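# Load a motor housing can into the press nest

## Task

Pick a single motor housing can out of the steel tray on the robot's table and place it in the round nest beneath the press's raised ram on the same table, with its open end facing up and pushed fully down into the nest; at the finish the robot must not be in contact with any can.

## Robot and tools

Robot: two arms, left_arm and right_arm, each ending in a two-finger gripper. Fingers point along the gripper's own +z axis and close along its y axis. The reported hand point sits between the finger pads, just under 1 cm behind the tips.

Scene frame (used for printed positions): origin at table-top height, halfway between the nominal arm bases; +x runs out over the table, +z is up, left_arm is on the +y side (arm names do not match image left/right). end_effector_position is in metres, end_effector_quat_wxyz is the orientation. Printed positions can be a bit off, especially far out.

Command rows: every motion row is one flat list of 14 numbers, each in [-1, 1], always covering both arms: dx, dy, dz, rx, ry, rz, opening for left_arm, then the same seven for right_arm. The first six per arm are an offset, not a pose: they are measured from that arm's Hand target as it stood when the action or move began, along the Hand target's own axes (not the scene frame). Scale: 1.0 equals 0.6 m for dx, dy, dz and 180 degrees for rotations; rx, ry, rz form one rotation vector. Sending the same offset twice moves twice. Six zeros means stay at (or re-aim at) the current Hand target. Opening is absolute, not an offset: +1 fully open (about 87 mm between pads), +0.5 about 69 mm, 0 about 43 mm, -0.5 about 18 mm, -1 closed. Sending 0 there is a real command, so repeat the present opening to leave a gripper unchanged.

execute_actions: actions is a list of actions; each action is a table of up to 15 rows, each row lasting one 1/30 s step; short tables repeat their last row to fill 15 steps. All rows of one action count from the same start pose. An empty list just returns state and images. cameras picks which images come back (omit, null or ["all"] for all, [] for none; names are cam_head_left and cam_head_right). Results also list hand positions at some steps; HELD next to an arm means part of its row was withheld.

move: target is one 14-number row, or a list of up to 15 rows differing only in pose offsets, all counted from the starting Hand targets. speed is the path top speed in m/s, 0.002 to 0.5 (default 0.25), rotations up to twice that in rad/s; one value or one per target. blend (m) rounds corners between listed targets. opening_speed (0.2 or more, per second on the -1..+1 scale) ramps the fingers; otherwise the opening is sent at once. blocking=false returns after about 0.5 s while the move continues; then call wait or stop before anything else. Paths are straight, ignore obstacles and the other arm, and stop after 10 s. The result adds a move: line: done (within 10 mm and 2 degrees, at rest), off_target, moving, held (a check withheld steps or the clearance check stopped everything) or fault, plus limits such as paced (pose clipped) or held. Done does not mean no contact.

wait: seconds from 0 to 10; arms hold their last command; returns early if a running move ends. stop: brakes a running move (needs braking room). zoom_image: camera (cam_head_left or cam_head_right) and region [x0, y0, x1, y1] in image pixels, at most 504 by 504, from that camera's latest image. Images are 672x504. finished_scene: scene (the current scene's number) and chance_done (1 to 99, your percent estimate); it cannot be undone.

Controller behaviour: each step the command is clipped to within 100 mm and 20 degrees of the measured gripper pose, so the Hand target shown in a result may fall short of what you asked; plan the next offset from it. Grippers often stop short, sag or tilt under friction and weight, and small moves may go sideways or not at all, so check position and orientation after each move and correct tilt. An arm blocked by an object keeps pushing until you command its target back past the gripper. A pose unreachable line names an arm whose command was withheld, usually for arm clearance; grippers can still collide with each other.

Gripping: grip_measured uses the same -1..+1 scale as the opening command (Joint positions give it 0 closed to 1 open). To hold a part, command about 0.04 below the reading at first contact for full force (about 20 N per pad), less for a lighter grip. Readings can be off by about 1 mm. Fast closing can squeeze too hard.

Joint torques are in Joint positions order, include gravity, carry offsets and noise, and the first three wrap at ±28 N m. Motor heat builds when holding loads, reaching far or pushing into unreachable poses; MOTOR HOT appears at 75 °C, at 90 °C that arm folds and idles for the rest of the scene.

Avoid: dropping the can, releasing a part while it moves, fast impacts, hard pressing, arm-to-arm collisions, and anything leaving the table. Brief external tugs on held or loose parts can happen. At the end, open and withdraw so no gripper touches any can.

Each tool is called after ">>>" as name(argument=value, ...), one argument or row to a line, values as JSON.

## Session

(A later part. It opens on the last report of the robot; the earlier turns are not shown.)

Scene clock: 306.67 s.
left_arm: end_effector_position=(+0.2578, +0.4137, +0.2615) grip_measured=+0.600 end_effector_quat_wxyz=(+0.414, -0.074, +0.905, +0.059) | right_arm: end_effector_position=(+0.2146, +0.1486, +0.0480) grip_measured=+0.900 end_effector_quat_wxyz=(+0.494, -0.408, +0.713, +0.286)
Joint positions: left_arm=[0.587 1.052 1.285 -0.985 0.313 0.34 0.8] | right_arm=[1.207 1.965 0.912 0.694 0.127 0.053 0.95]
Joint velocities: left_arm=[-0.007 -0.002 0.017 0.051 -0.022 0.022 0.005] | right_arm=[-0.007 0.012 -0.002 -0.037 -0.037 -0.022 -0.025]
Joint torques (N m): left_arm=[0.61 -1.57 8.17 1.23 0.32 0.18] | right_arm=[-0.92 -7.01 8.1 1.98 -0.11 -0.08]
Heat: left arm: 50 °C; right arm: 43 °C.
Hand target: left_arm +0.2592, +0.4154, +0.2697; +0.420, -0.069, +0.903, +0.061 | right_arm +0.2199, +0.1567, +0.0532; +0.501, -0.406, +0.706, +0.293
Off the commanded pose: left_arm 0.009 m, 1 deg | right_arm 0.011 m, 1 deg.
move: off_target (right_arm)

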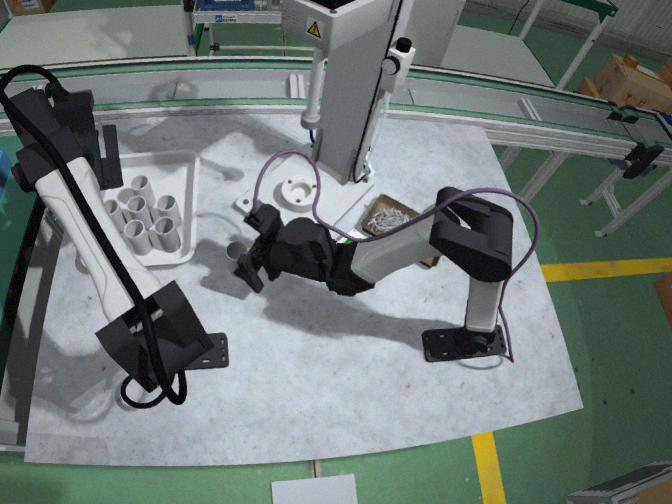

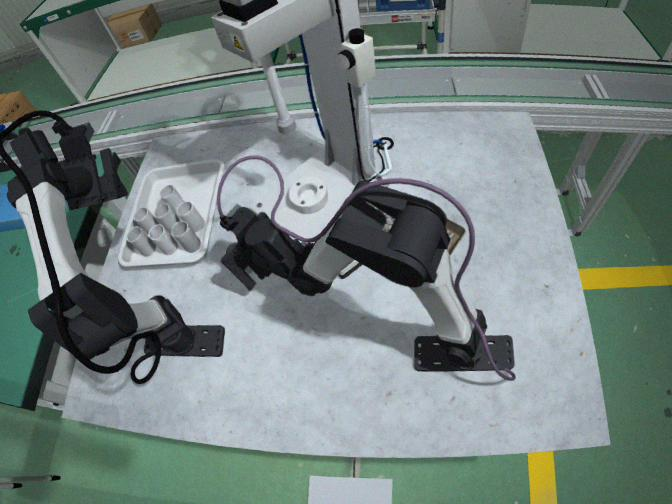

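>>> move(
  target=[0,0,0,0,0,0,0.6,-0.0125,0,0.022,0,0,0,0.9],
  speed=0.08,
)

>>> zoom_image(
  camera="cam_head_left",
  region=[190, 190, 290, 290],
)

Scene clock: 311.33 s.
left_arm: end_effector_position=(+0.2578, +0.4138, +0.2615) grip_measured=+0.600 end_effector_quat_wxyz=(+0.414, -0.074, +0.905, +0.059) | right_arm: end_effector_position=(+0.2220, +0.1643, +0.0553) grip_measured=+0.900 end_effector_quat_wxyz=(+0.500, -0.405, +0.708, +0.292)
Joint positions: left_arm=[0.587 1.052 1.285 -0.985 0.313 0.34 0.8] | right_arm=[1.204 1.998 0.983 0.676 0.121 0.051 0.95]
Joint velocities: left_arm=[0.002 0.012 -0.012 -0.066 -0.007 0.066 0.005] | right_arm=[-0.007 0.002 -0.027 -0.051 -0.125 0.051 0.011]
Joint torques (N m): left_arm=[0.68 -1.65 8.21 1.22 0.33 0.17] | right_arm=[-1.11 -7.3 8.24 1.8 -0.11 -0.08]
Heat: left arm: 50 °C; right arm: 43 °C.
Hand target: left_arm +0.2592, +0.4154, +0.2697; +0.420, -0.069, +0.903, +0.061 | right_arm +0.2276, +0.1695, +0.0561; +0.501, -0.406, +0.705, +0.293
Off the commanded pose: left_arm 0.008 m, 1 deg | right_arm 0.008 m, 0 deg.
move: done

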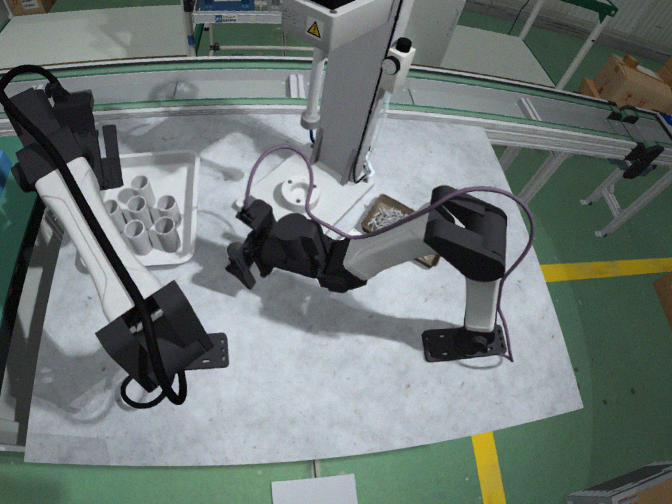

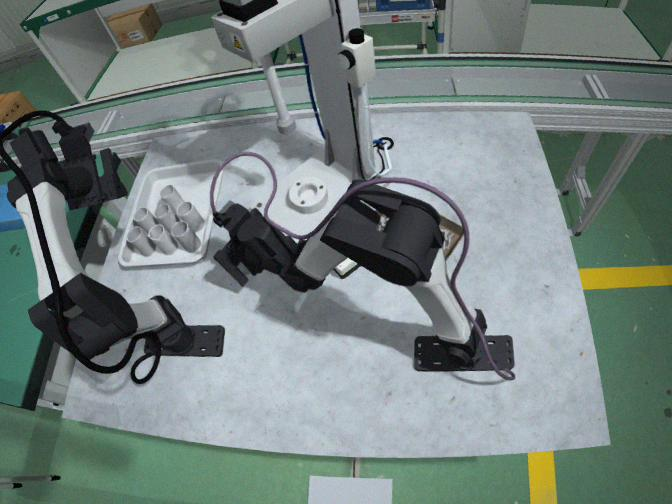

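Scaled by 5.040.

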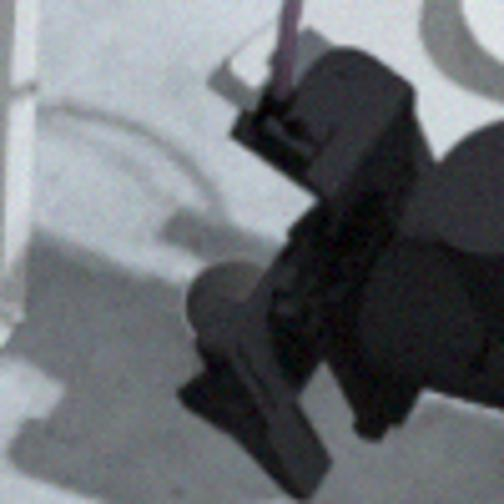

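>>> move(
  target=[0,0,0,0,0,0,0.6,0,0.012,0,0,0,0,-0.3],
  opening_speed=0.4,
)

>>> zoom_image(
  camera="cam_head_left",
  region=[190, 190, 290, 290],
)

Scene clock: 319.73 s.
left_arm: end_effector_position=(+0.2578, +0.4138, +0.2615) grip_measured=+0.600 end_effector_quat_wxyz=(+0.414, -0.074, +0.905, +0.059) | right_arm: end_effector_position=(+0.2204, +0.1658, +0.0559) grip_measured=+0.006 end_effector_quat_wxyz=(+0.499, -0.407, +0.707, +0.292)
Joint positions: left_arm=[0.587 1.052 1.285 -0.985 0.313 0.34 0.8] | right_arm=[1.208 1.998 0.988 0.67 0.121 0.051 0.503]
Joint velocities: left_arm=[-0.007 -0.002 -0.012 -0.037 0.022 0.051 0.002] | right_arm=[-0.002 -0.017 0.007 0.007 0.037 -0.007 -0.001]
Joint torques (N m): left_arm=[0.72 -1.61 8.29 1.24 0.3 0.16] | right_arm=[0.24 -7.1 8.32 1.82 0.07 -0.01]
Heat: left arm: 51 °C; right arm: 44 °C.
Hand target: left_arm +0.2592, +0.4154, +0.2697; +0.420, -0.069, +0.903, +0.061 | right_arm +0.2214, +0.1732, +0.0562; +0.501, -0.406, +0.706, +0.293
Off the commanded pose: left_arm 0.008 m, 1 deg | right_arm 0.007 m, 0 deg.
move: done

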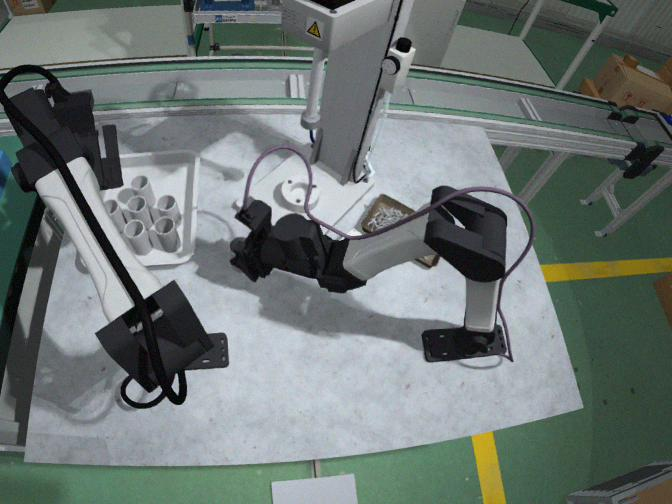

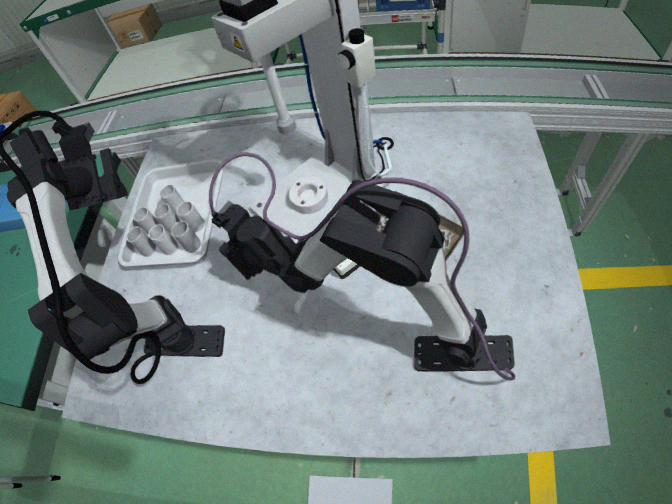

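Scaled by 5.040.

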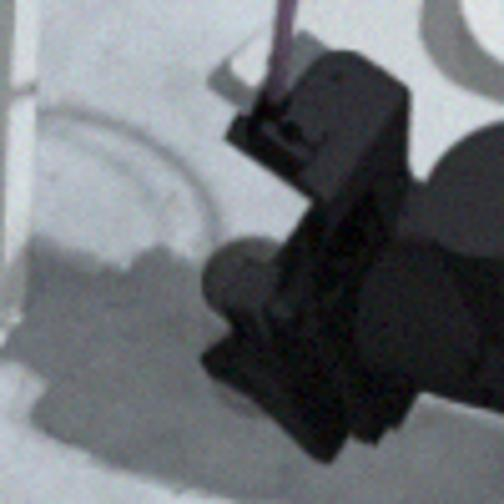

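>>> move(
  target=[0,0,0,0,0,0,0.6,-0.157,0,-0.057,0,0,0,-0.3],
  speed=0.12,
  cameras=[],
)

Scene clock: 328.33 s.
left_arm: end_effector_position=(+0.2578, +0.4138, +0.2615) grip_measured=+0.600 end_effector_quat_wxyz=(+0.414, -0.074, +0.905, +0.059) | right_arm: end_effector_position=(+0.2182, +0.1605, +0.1136) grip_measured=+0.006 end_effector_quat_wxyz=(+0.468, -0.423, +0.728, +0.268)
Joint positions: left_arm=[0.587 1.052 1.285 -0.985 0.313 0.34 0.8] | right_arm=[1.208 1.843 1.145 0.263 0.121 0.051 0.503]
Joint velocities: left_arm=[0.017 -0.002 0.002 -0.037 -0.007 0.051 -0.011] | right_arm=[0.002 -0.007 -0.007 -0.007 0.022 0.007 0.004]
Joint torques (N m): left_arm=[0.61 -1.65 8.21 1.23 0.33 0.17] | right_arm=[0.05 -12.36 9.44 2.04 0.05 -0.01]
Heat: left arm: 51 °C; right arm: 45 °C.
Hand target: left_arm +0.2592, +0.4154, +0.2697; +0.420, -0.069, +0.903, +0.061 | right_arm +0.2211, +0.1706, +0.1569; +0.501, -0.406, +0.706, +0.293
Off the commanded pose: left_arm 0.009 m, 1 deg | right_arm 0.044 m, 6 deg.
move: off_target (right_arm)
No camera images: "cameras" was empty.

>>> move(
  target=[0,0,0,0,0,0,0.6,-0.015,-0.275,-0.1245,0.2674,-0.0273,0.0772,-0.3],
  speed=0.12,
)

>>> zoom_image(
  camera="cam_head_left",
  region=[220, 130, 370, 280],
)

>>> zoom_image(
  camera="cam_head_right",
  region=[220, 130, 370, 280],
)

Scene clock: 338.40 s.
left_arm: end_effector_position=(+0.2578, +0.4137, +0.2614) grip_measured=+0.600 end_effector_quat_wxyz=(+0.414, -0.074, +0.905, +0.059) | right_arm: end_effector_position=(+0.3220, +0.0262, +0.1487) grip_measured=+0.006 end_effector_quat_wxyz=(+0.586, -0.106, +0.803, +0.029)
Joint positions: left_arm=[0.587 1.052 1.285 -0.986 0.313 0.34 0.8] | right_arm=[1.111 1.736 1.104 0.143 0.842 0.295 0.503]
Joint velocities: left_arm=[-0.002 0.007 0.002 -0.066 0.037 0.037 -0.014] | right_arm=[-0.007 0.012 0.002 0.037 -0.007 0.037 0.001]
Joint torques (N m): left_arm=[0.65 -1.54 8.09 1.23 0.32 0.18] | right_arm=[-0.84 -11.12 10.06 1.72 0.44 0.08]
Heat: left arm: 51 °C; right arm: 46 °C.
Hand target: left_arm +0.2591, +0.4154, +0.2697; +0.420, -0.069, +0.903, +0.061 | right_arm +0.3298, +0.0286, +0.1879; +0.612, -0.070, +0.786, +0.053
Off the commanded pose: left_arm 0.009 m, 1 deg | right_arm 0.041 m, 6 deg.
move: off_target (right_arm)

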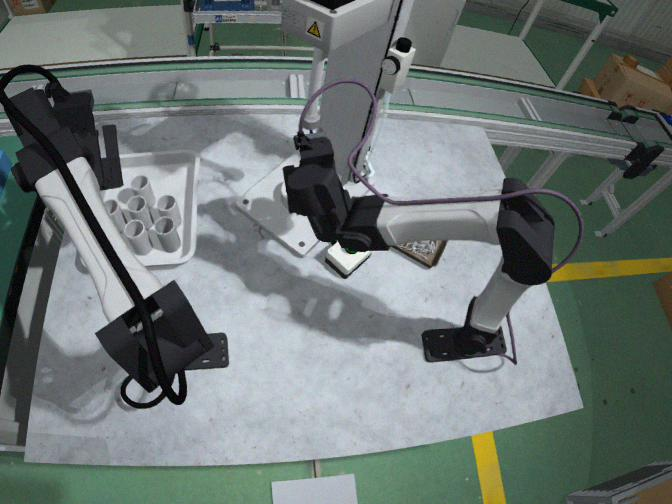

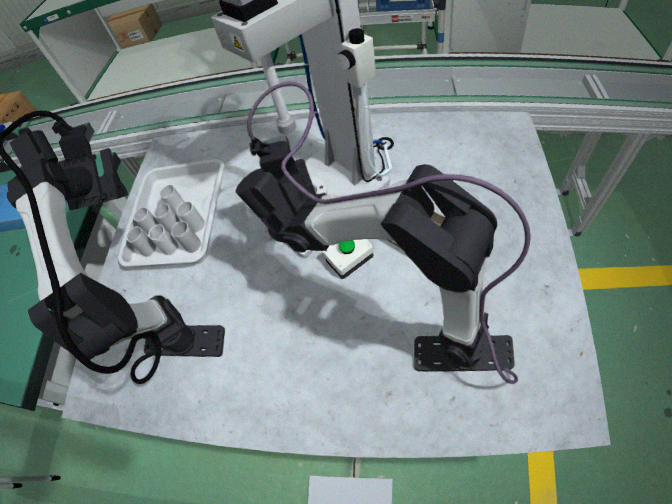

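Scaled by 3.360.

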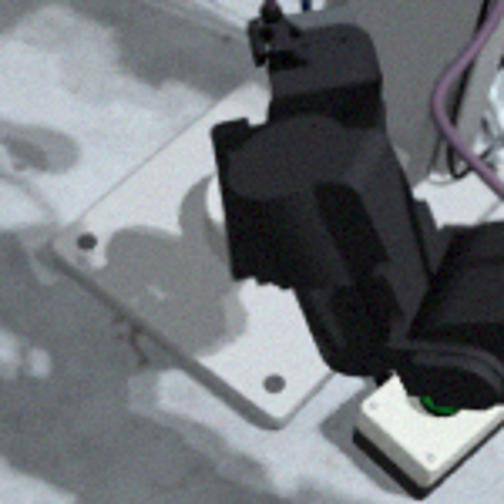

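Scaled by 3.360.

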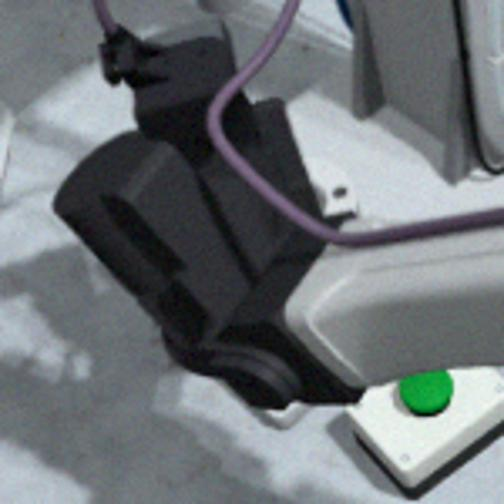

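>>> move(
  target=[0,0,0,0,0,0,0.6,-0.028,-0.003,0.01,-0.3231,-0.0015,-0.0804,-0.3],
  speed=0.15,
)

>>> zoom_image(
  camera="cam_head_left",
  region=[220, 130, 370, 280],
)

>>> zoom_image(
  camera="cam_head_right",
  region=[220, 130, 370, 280],
)

Scene clock: 353.83 s.
left_arm: end_effector_position=(+0.2578, +0.4137, +0.2614) grip_measured=+0.600 end_effector_quat_wxyz=(+0.414, -0.074, +0.905, +0.059) | right_arm: end_effector_position=(+0.3294, +0.0215, +0.1844) grip_measured=+0.006 end_effector_quat_wxyz=(+0.488, -0.450, +0.663, +0.348)
Joint positions: left_arm=[0.587 1.052 1.285 -0.986 0.313 0.34 0.8] | right_arm=[0.637 1.594 1.037 0.213 -0.578 -0.17 0.503]
Joint velocities: left_arm=[-0.002 -0.007 0.022 -0.037 0.022 -0.007 -0.011] | right_arm=[0.002 0.007 0.007 0.037 0.066 0.037 0.001]
Joint torques (N m): left_arm=[0.73 -1.63 8.21 1.25 0.34 0.16] | right_arm=[-0.87 -5.98 10.58 1.97 -0.32 -0.08]
Heat: left arm: 51 °C; right arm: 49 °C.
Hand target: left_arm +0.2592, +0.4154, +0.2697; +0.420, -0.069, +0.903, +0.061 | right_arm +0.3387, +0.0273, +0.2037; +0.508, -0.453, +0.642, +0.351
Off the commanded pose: left_arm 0.009 m, 1 deg | right_arm 0.022 m, 3 deg.
move: off_target (right_arm)

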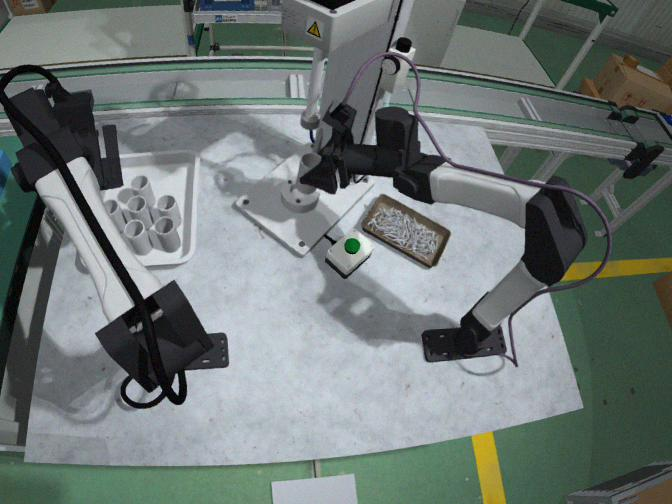

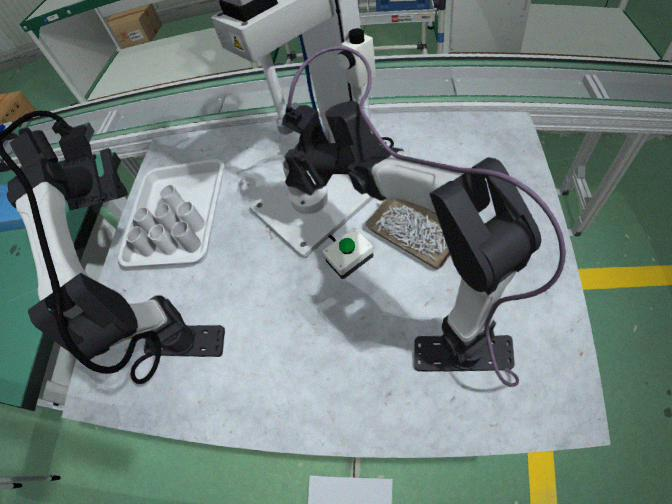

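Scaled by 3.360.

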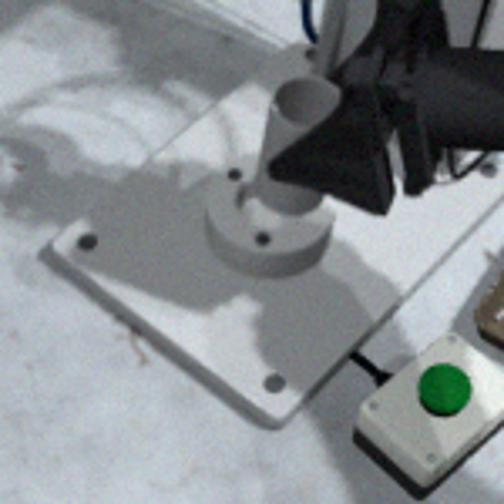

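Scaled by 3.360.

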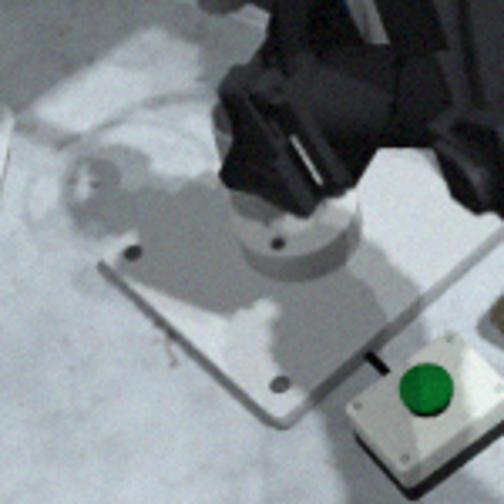

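>>> move(
  target=[0,0,0,0,0,0,0.6,0.073,-0.097,0.051,0,0.011,0,-0.3],
  speed=0.1,
)

>>> zoom_image(
  camera="cam_head_left",
  region=[250, 130, 350, 230],
)

>>> zoom_image(
  camera="cam_head_right",
  region=[250, 130, 350, 230],
)

Scene clock: 365.43 s.
left_arm: end_effector_position=(+0.2578, +0.4137, +0.2614) grip_measured=+0.600 end_effector_quat_wxyz=(+0.414, -0.074, +0.905, +0.059) | right_arm: end_effector_position=(+0.3949, +0.0181, +0.1463) grip_measured=+0.006 end_effector_quat_wxyz=(+0.488, -0.451, +0.665, +0.340)
Joint positions: left_arm=[0.587 1.052 1.285 -0.986 0.313 0.34 0.8] | right_arm=[0.539 1.839 1.177 0.283 -0.658 -0.226 0.503]
Joint velocities: left_arm=[-0.012 0.002 0.007 -0.081 0.081 0.022 -0.005] | right_arm=[-0.012 0.017 -0.002 -0.095 -0.022 -0.037 0.004]
Joint torques (N m): left_arm=[0.59 -1.69 8.29 1.25 0.32 0.16] | right_arm=[-0.09 -7.01 9.52 1.84 -0.32 -0.12]
Heat: left arm: 51 °C; right arm: 49 °C.
Hand target: left_arm +0.2592, +0.4154, +0.2697; +0.420, -0.069, +0.903, +0.061 | right_arm +0.4006, +0.0246, +0.1541; +0.498, -0.459, +0.651, +0.343
Off the commanded pose: left_arm 0.009 m, 1 deg | right_arm 0.012 m, 2 deg.
move: off_target (right_arm)

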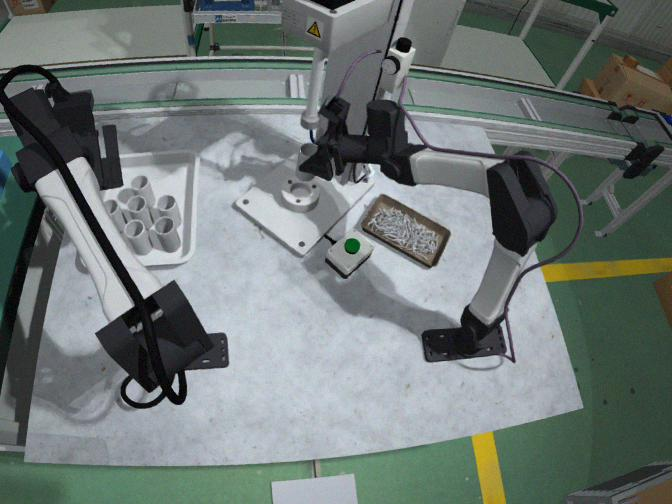

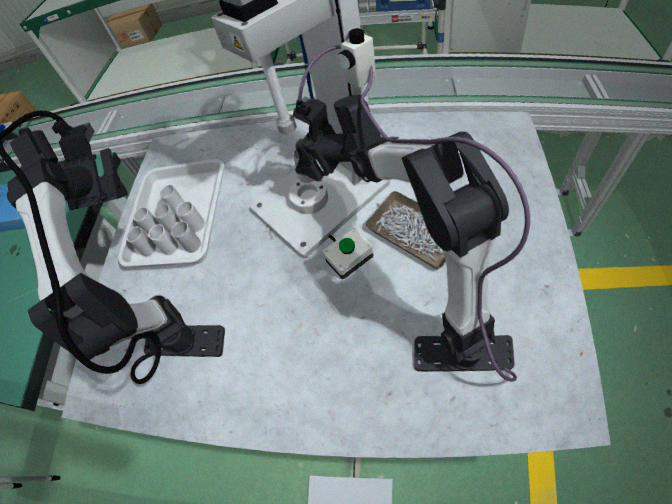

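Scaled by 5.040.

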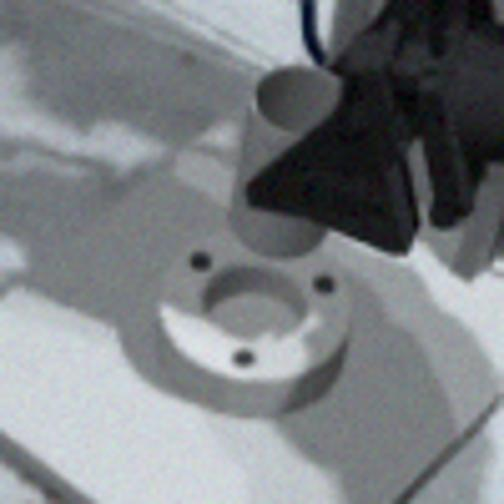

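Scaled by 5.040.

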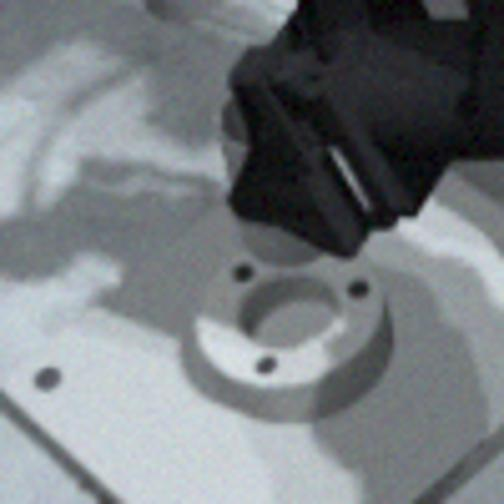

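>>> move(
  target=[0,0,0,0,0,0,0.6,0.0545,0.001,0.0215,0,0.013,0,-0.3],
  speed=0.06,
)

>>> zoom_image(
  camera="cam_head_left",
  region=[250, 130, 350, 230],
)

>>> zoom_image(
  camera="cam_head_right",
  region=[250, 130, 350, 230],
)

Scene clock: 393.83 s.
left_arm: end_effector_position=(+0.2578, +0.4137, +0.2614) grip_measured=+0.600 end_effector_quat_wxyz=(+0.414, -0.074, +0.905, +0.059) | right_arm: end_effector_position=(+0.3994, +0.0213, +0.1132) grip_measured=+0.006 end_effector_quat_wxyz=(+0.472, -0.457, +0.675, +0.336)
Joint positions: left_arm=[0.587 1.052 1.285 -0.986 0.313 0.34 0.8] | right_arm=[0.543 1.917 1.177 0.312 -0.653 -0.247 0.503]
Joint velocities: left_arm=[-0.002 -0.012 0.007 -0.022 0.037 -0.022 -0.011] | right_arm=[-0.007 -0.007 -0.007 -0.081 0.095 -0.007 0.009]
Joint torques (N m): left_arm=[0.69 -1.63 8.17 1.21 0.34 0.16] | right_arm=[0.68 -8.36 7.61 1.96 -0.16 -0.15]
Heat: left arm: 52 °C; right arm: 50 °C.
Hand target: left_arm +0.2592, +0.4154, +0.2697; +0.420, -0.069, +0.903, +0.061 | right_arm +0.4017, +0.0281, +0.1191; +0.484, -0.466, +0.661, +0.334
Off the commanded pose: left_arm 0.009 m, 1 deg | right_arm 0.009 m, 2 deg.
move: done

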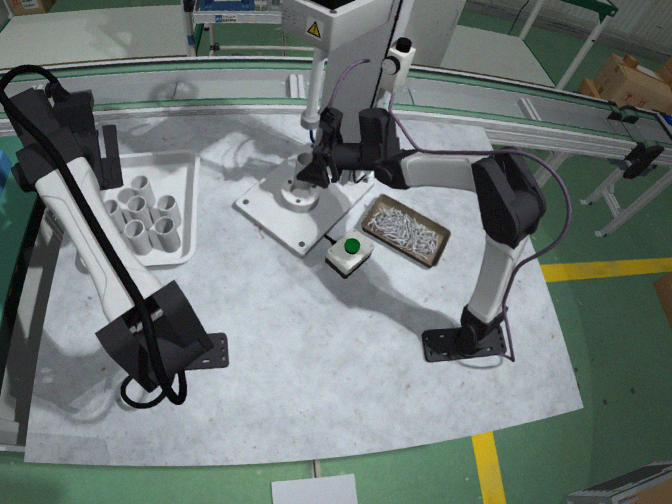

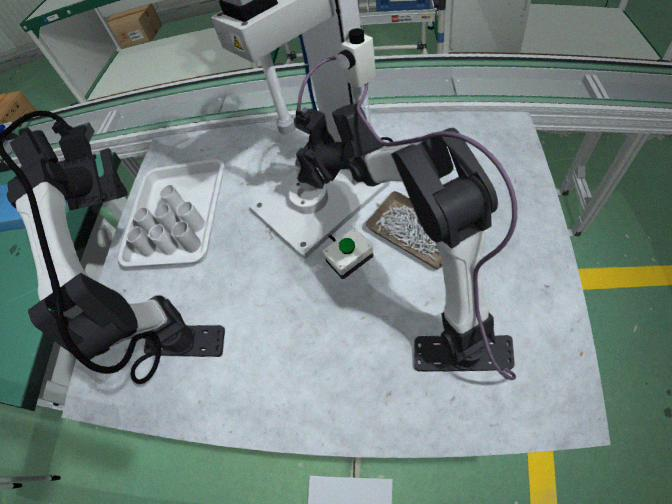

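Scaled by 5.040.

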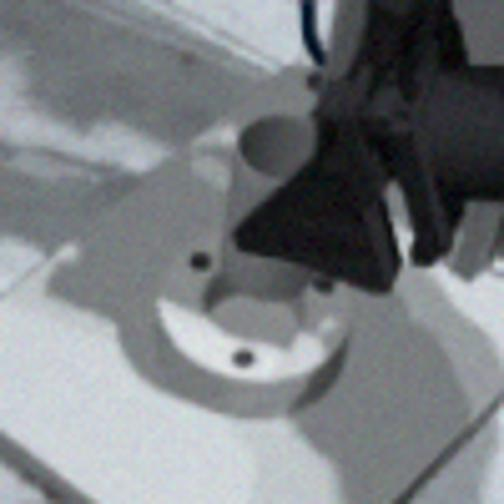

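Scaled by 5.040.

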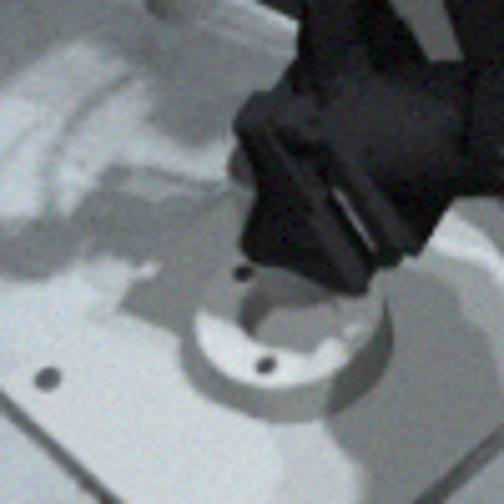

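>>> zoom_image(
  camera="cam_head_left",
  region=[275, 150, 325, 215],
)

>>> zoom_image(
  camera="cam_head_right",
  region=[280, 160, 330, 215],
)

Scaled by 7.754.

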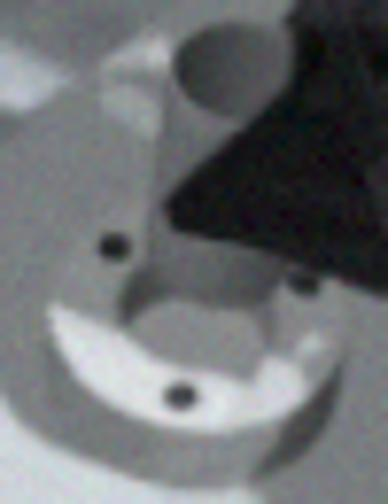

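Scaled by 9.164.

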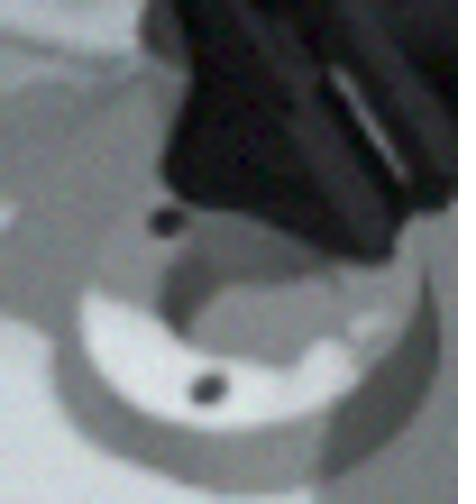

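>>> move(
  target=[0,0,0,0,0,0,0.6,0.0283,0.0032,0.0098,0,0,0,-0.3],
  speed=0.04,
)

>>> zoom_image(
  camera="cam_head_left",
  region=[275, 150, 325, 215],
)

>>> zoom_image(
  camera="cam_head_right",
  region=[280, 160, 330, 215],
)

Scene clock: 412.80 s.
left_arm: end_effector_position=(+0.2578, +0.4137, +0.2614) grip_measured=+0.600 end_effector_quat_wxyz=(+0.414, -0.074, +0.905, +0.059) | right_arm: end_effector_position=(+0.4030, +0.0236, +0.1092) grip_measured=+0.006 end_effector_quat_wxyz=(+0.485, -0.458, +0.666, +0.334)
Joint positions: left_arm=[0.587 1.052 1.285 -0.986 0.313 0.34 0.8] | right_arm=[0.543 1.936 1.159 0.382 -0.652 -0.247 0.503]
Joint velocities: left_arm=[0.012 0.007 0.012 -0.022 0.022 -0.037 -0.014] | right_arm=[0.007 -0.017 -0.002 0.051 0.066 -0.095 -0.006]
Joint torques (N m): left_arm=[0.62 -1.58 8.16 1.26 0.32 0.15] | right_arm=[0.96 -7.36 6.02 1.94 -0.14 -0.14]
Heat: left arm: 52 °C; right arm: 48 °C.
Hand target: left_arm +0.2592, +0.4154, +0.2697; +0.420, -0.069, +0.903, +0.061 | right_arm +0.4001, +0.0291, +0.1008; +0.484, -0.466, +0.661, +0.334
Off the commanded pose: left_arm 0.009 m, 1 deg | right_arm 0.010 m, 1 deg.
move: done

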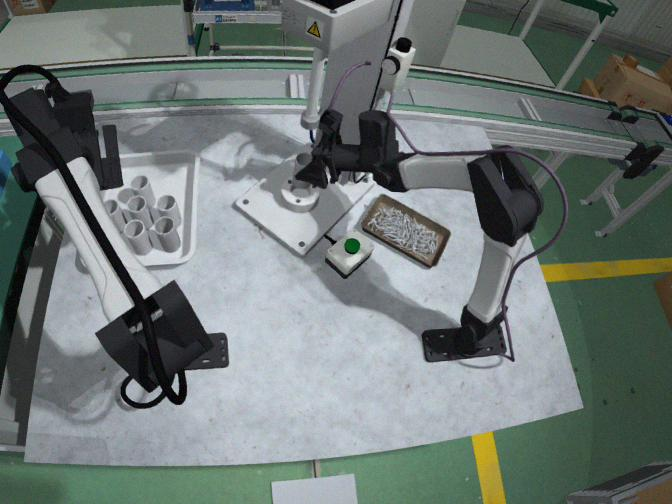

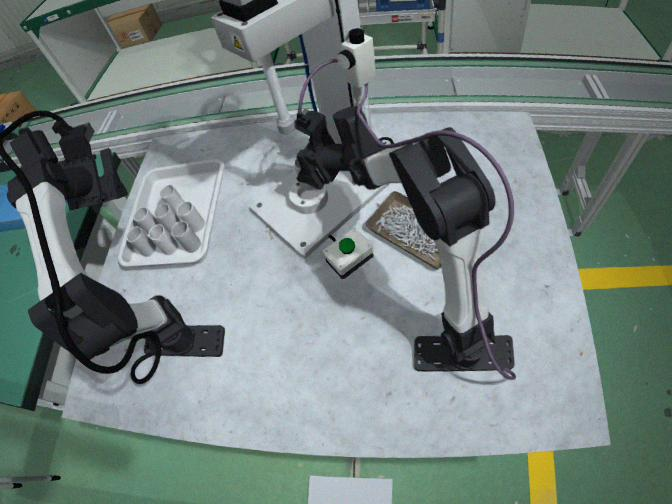

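Scaled by 7.754.

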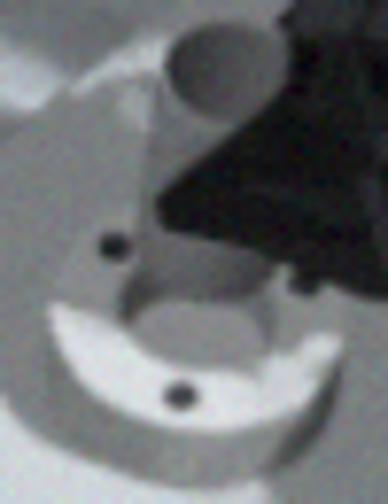

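Scaled by 9.164.

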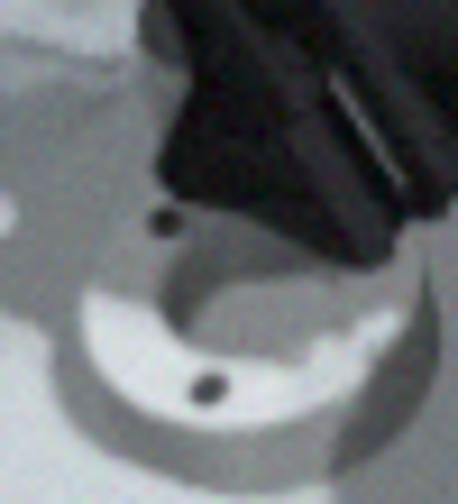

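>>> move(
  target=[0,0,0,0,0,0,0.6,0.0165,0.0063,0.003,0,0,0,-0.3],
  speed=0.04,
)

>>> zoom_image(
  camera="cam_head_left",
  region=[275, 150, 325, 215],
)

>>> zoom_image(
  camera="cam_head_right",
  region=[280, 160, 330, 215],
)

Scene clock: 417.40 s.
left_arm: end_effector_position=(+0.2578, +0.4137, +0.2614) grip_measured=+0.600 end_effector_quat_wxyz=(+0.414, -0.074, +0.905, +0.059) | right_arm: end_effector_position=(+0.4026, +0.0237, +0.1089) grip_measured=+0.006 end_effector_quat_wxyz=(+0.497, -0.456, +0.658, +0.335)
Joint positions: left_arm=[0.587 1.052 1.285 -0.986 0.313 0.34 0.8] | right_arm=[0.543 1.936 1.13 0.444 -0.652 -0.239 0.503]
Joint velocities: left_arm=[-0.027 0.012 -0.002 0.022 -0.037 -0.007 0.002] | right_arm=[0.002 -0.002 -0.007 0.037 0.037 0.051 -0.006]
Joint torques (N m): left_arm=[0.64 -1.74 8.28 1.23 0.32 0.17] | right_arm=[1.4 -6.57 5.64 1.78 -0.1 -0.21]
Heat: left arm: 52 °C; right arm: 48 °C.
Hand target: left_arm +0.2592, +0.4154, +0.2697; +0.420, -0.069, +0.903, +0.061 | right_arm +0.3962, +0.0292, +0.0909; +0.484, -0.466, +0.661, +0.334
Off the commanded pose: left_arm 0.009 m, 1 deg | right_arm 0.020 m, 2 deg.
move: off_target (right_arm)

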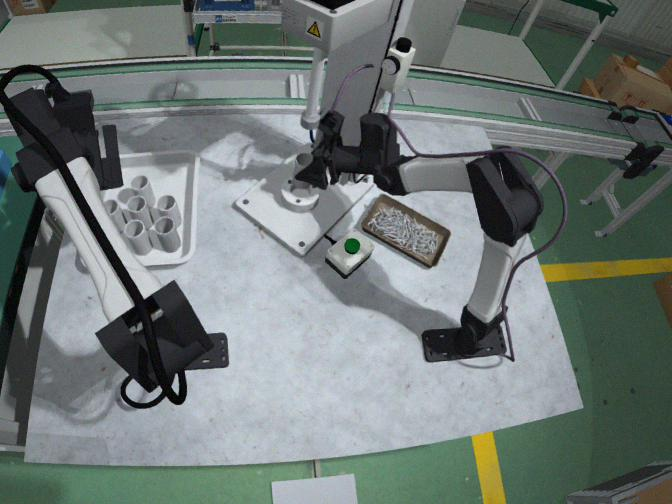

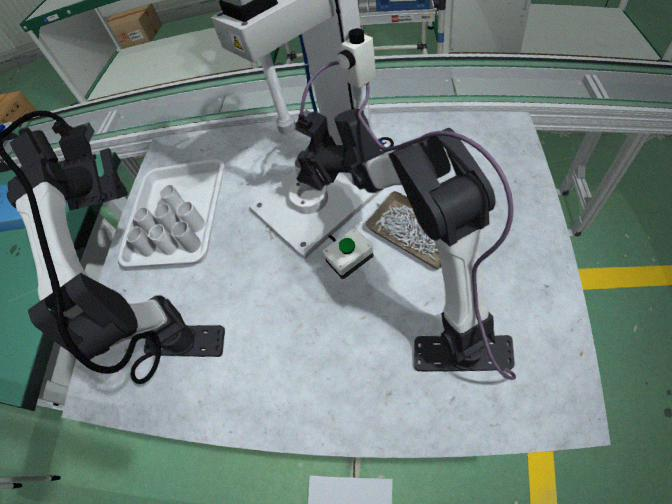

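Scaled by 7.754.

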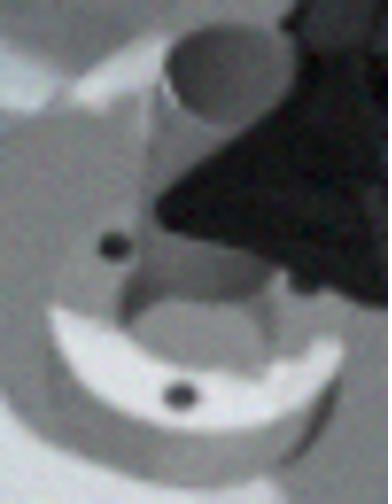

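Scaled by 9.164.

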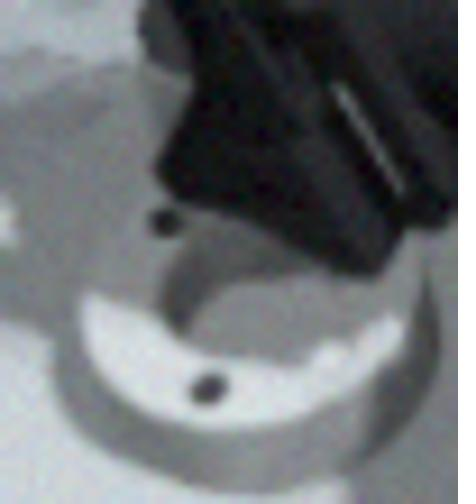

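>>> move(
  target=[0,0,0,0,0,0,0.6,-0.0569,0.0171,-0.0197,0,0,0,-0.3],
  speed=0.06,
)

>>> zoom_image(
  camera="cam_head_left",
  region=[275, 150, 325, 215],
)

>>> zoom_image(
  camera="cam_head_right",
  region=[280, 160, 330, 215],
)

Scene clock: 424.97 s.
left_arm: end_effector_position=(+0.2578, +0.4137, +0.2614) grip_measured=+0.600 end_effector_quat_wxyz=(+0.414, -0.074, +0.905, +0.059) | right_arm: end_effector_position=(+0.3992, +0.0197, +0.1083) grip_measured=+0.006 end_effector_quat_wxyz=(+0.485, -0.448, +0.677, +0.326)
Joint positions: left_arm=[0.587 1.052 1.285 -0.986 0.313 0.34 0.8] | right_arm=[0.55 1.911 1.129 0.381 -0.614 -0.233 0.503]
Joint velocities: left_arm=[0.002 0.012 -0.007 -0.037 0.037 -0.022 0.011] | right_arm=[-0.017 -0.002 -0.017 -0.022 0.066 -0.051 -0.009]
Joint torques (N m): left_arm=[0.65 -1.65 8.27 1.23 0.35 0.15] | right_arm=[2.56 -11.79 8.13 1.25 -0.3 -0.15]
Heat: left arm: 52 °C; right arm: 47 °C.
Hand target: left_arm +0.2592, +0.4154, +0.2697; +0.420, -0.069, +0.903, +0.061 | right_arm +0.3860, +0.0323, +0.1271; +0.484, -0.466, +0.661, +0.334
Off the commanded pose: left_arm 0.009 m, 1 deg | right_arm 0.026 m, 3 deg.
move: off_target (right_arm)

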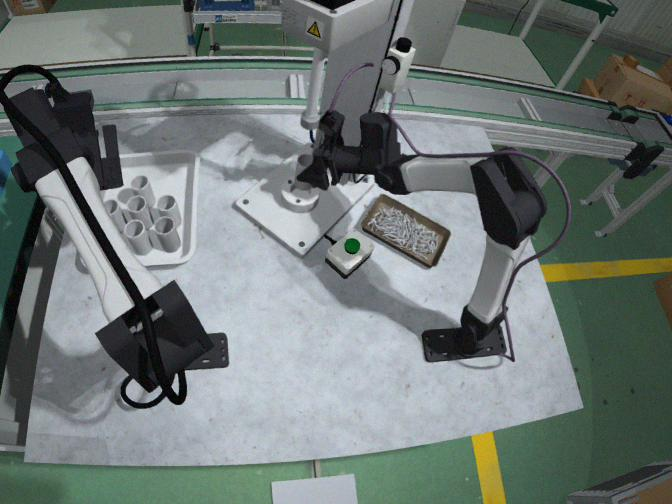

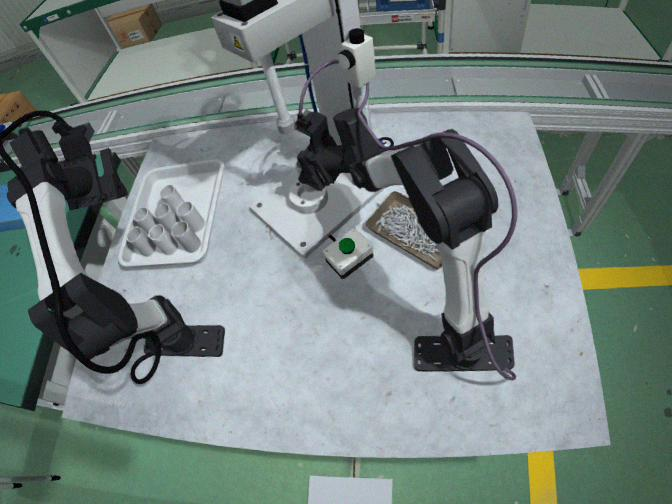

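Scaled by 7.754.

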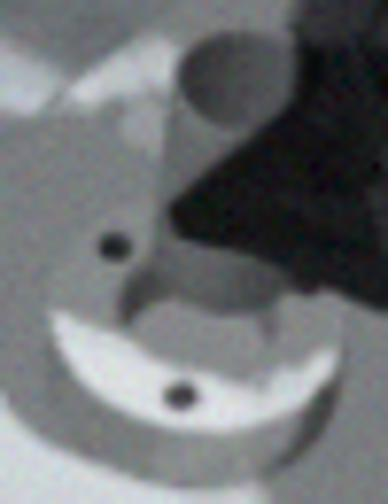

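Scaled by 9.164.

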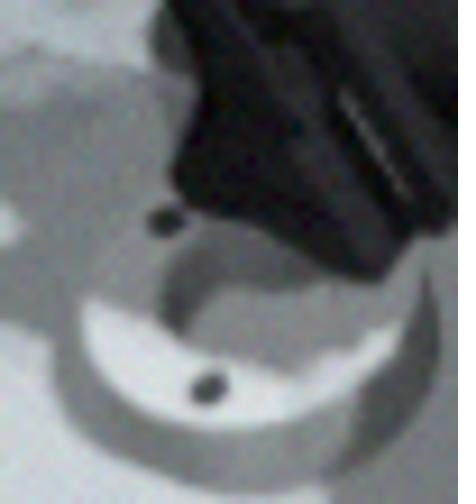

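>>> move(
  target=[0,0,0,0,0,0,0.6,-0.0333,0.0157,-0.0057,0,0,0,-0.3],
  speed=0.06,
)

>>> zoom_image(
  camera="cam_head_left",
  region=[275, 150, 325, 215],
)

>>> zoom_image(
  camera="cam_head_right",
  region=[280, 160, 330, 215],
)

Scene clock: 428.20 s.
left_arm: end_effector_position=(+0.2578, +0.4137, +0.2614) grip_measured=+0.600 end_effector_quat_wxyz=(+0.414, -0.074, +0.905, +0.059) | right_arm: end_effector_position=(+0.3915, +0.0155, +0.1096) grip_measured=+0.006 end_effector_quat_wxyz=(+0.463, -0.433, +0.704, +0.318)
Joint positions: left_arm=[0.587 1.052 1.285 -0.986 0.313 0.34 0.8] | right_arm=[0.562 1.873 1.136 0.284 -0.569 -0.206 0.503]
Joint velocities: left_arm=[-0.002 -0.017 -0.007 0.007 -0.066 -0.007 0.005] | right_arm=[0.012 -0.012 -0.007 -0.007 -0.007 -0.022 0.001]
Joint torques (N m): left_arm=[0.64 -1.63 8.2 1.23 0.33 0.15] | right_arm=[3.62 -12.55 9.33 1.61 -0.54 -0.33]
Heat: left arm: 52 °C; right arm: 46 °C.
Hand target: left_arm +0.2592, +0.4154, +0.2697; +0.420, -0.069, +0.903, +0.061 | right_arm +0.3780, +0.0384, +0.1472; +0.484, -0.466, +0.661, +0.334
Off the commanded pose: left_arm 0.009 m, 1 deg | right_arm 0.046 m, 7 deg.
move: off_target (right_arm)

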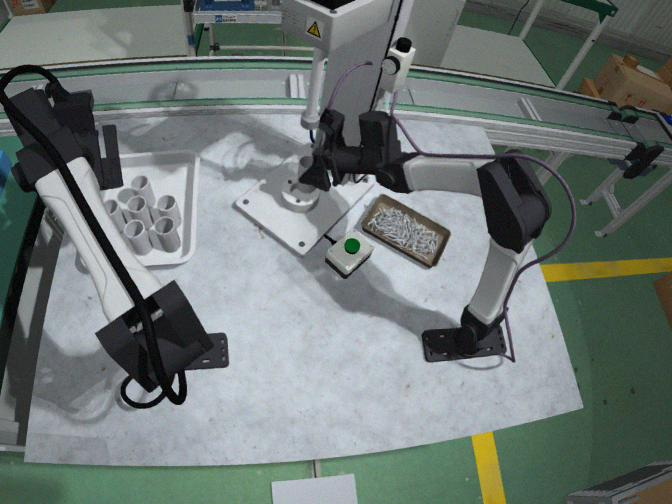

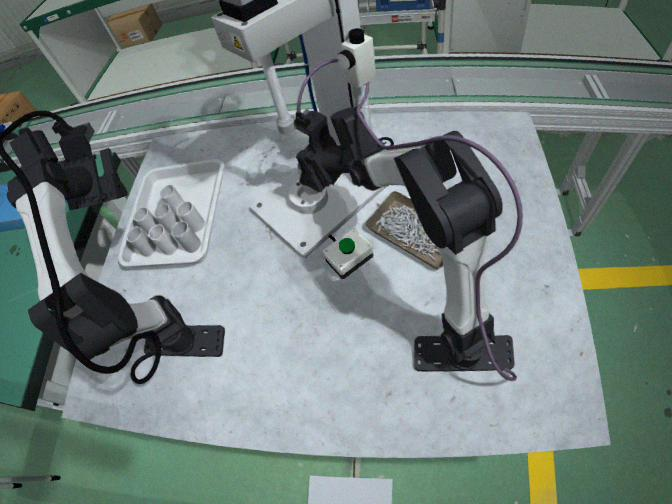

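Scaled by 7.754.

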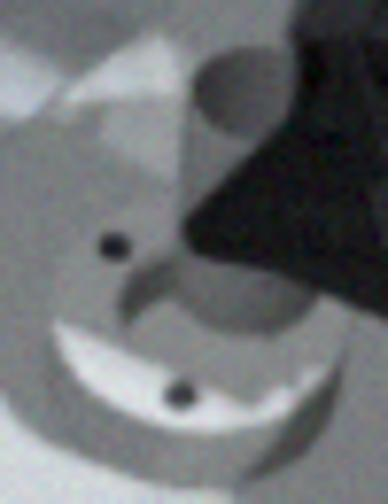

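Scaled by 9.164.

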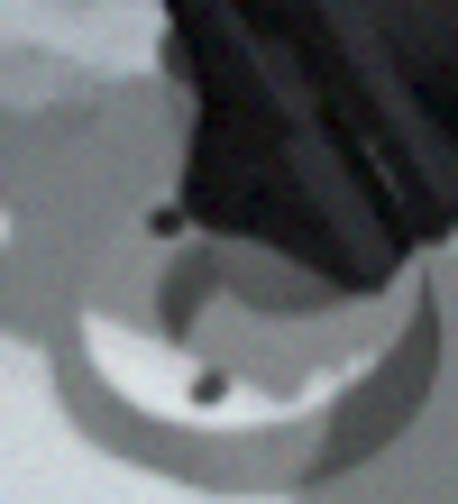

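>>> move(
  target=[0,0,0,0,0,0,0.6,-0.0533,0.012,0.025,0,0.01,0,-0.3],
  speed=0.08,
)

>>> zoom_image(
  camera="cam_head_left",
  region=[275, 150, 325, 215],
)

>>> zoom_image(
  camera="cam_head_right",
  region=[280, 160, 330, 215],
)

Scene clock: 433.13 s.
left_arm: end_effector_position=(+0.2578, +0.4137, +0.2614) grip_measured=+0.600 end_effector_quat_wxyz=(+0.414, -0.074, +0.905, +0.059) | right_arm: end_effector_position=(+0.3943, +0.0241, +0.1311) grip_measured=+0.006 end_effector_quat_wxyz=(+0.437, -0.407, +0.741, +0.308)
Joint positions: left_arm=[0.587 1.052 1.285 -0.986 0.313 0.34 0.8] | right_arm=[0.593 1.864 1.274 0.082 -0.492 -0.146 0.503]
Joint velocities: left_arm=[-0.002 -0.017 0.007 0.066 0.022 -0.051 -0.011] | right_arm=[-0.002 -0.017 -0.022 -0.022 0.007 -0.022 -0.001]
Joint torques (N m): left_arm=[0.69 -1.66 8.28 1.23 0.33 0.14] | right_arm=[5.78 -11.17 10.7 2.04 -0.7 -0.93]
Heat: left arm: 52 °C; right arm: 47 °C.
Hand target: left_arm +0.2592, +0.4154, +0.2697; +0.420, -0.069, +0.903, +0.061 | right_arm +0.3794, +0.0635, +0.1731; +0.473, -0.471, +0.668, +0.327
Off the commanded pose: left_arm 0.009 m, 1 deg | right_arm 0.060 m, 12 deg.
move: off_target (right_arm)

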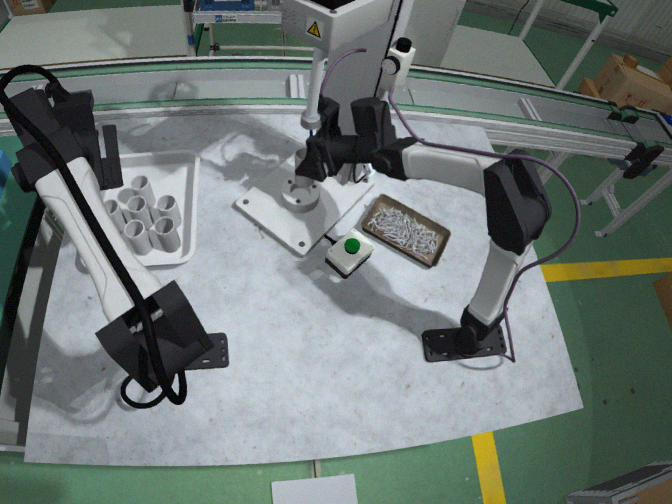

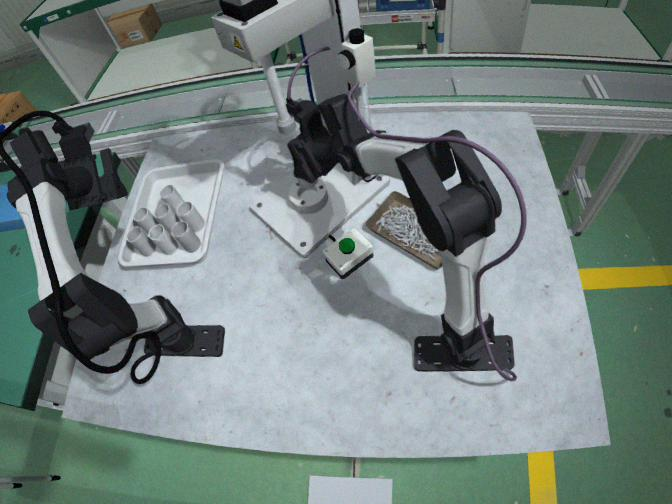

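Scaled by 7.754.

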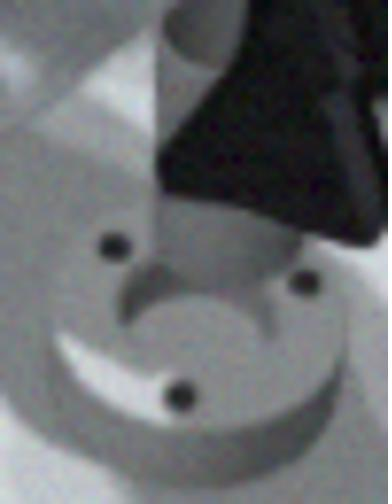

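Scaled by 9.164.

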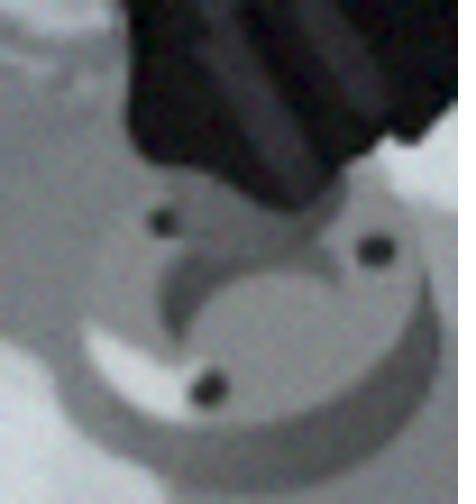

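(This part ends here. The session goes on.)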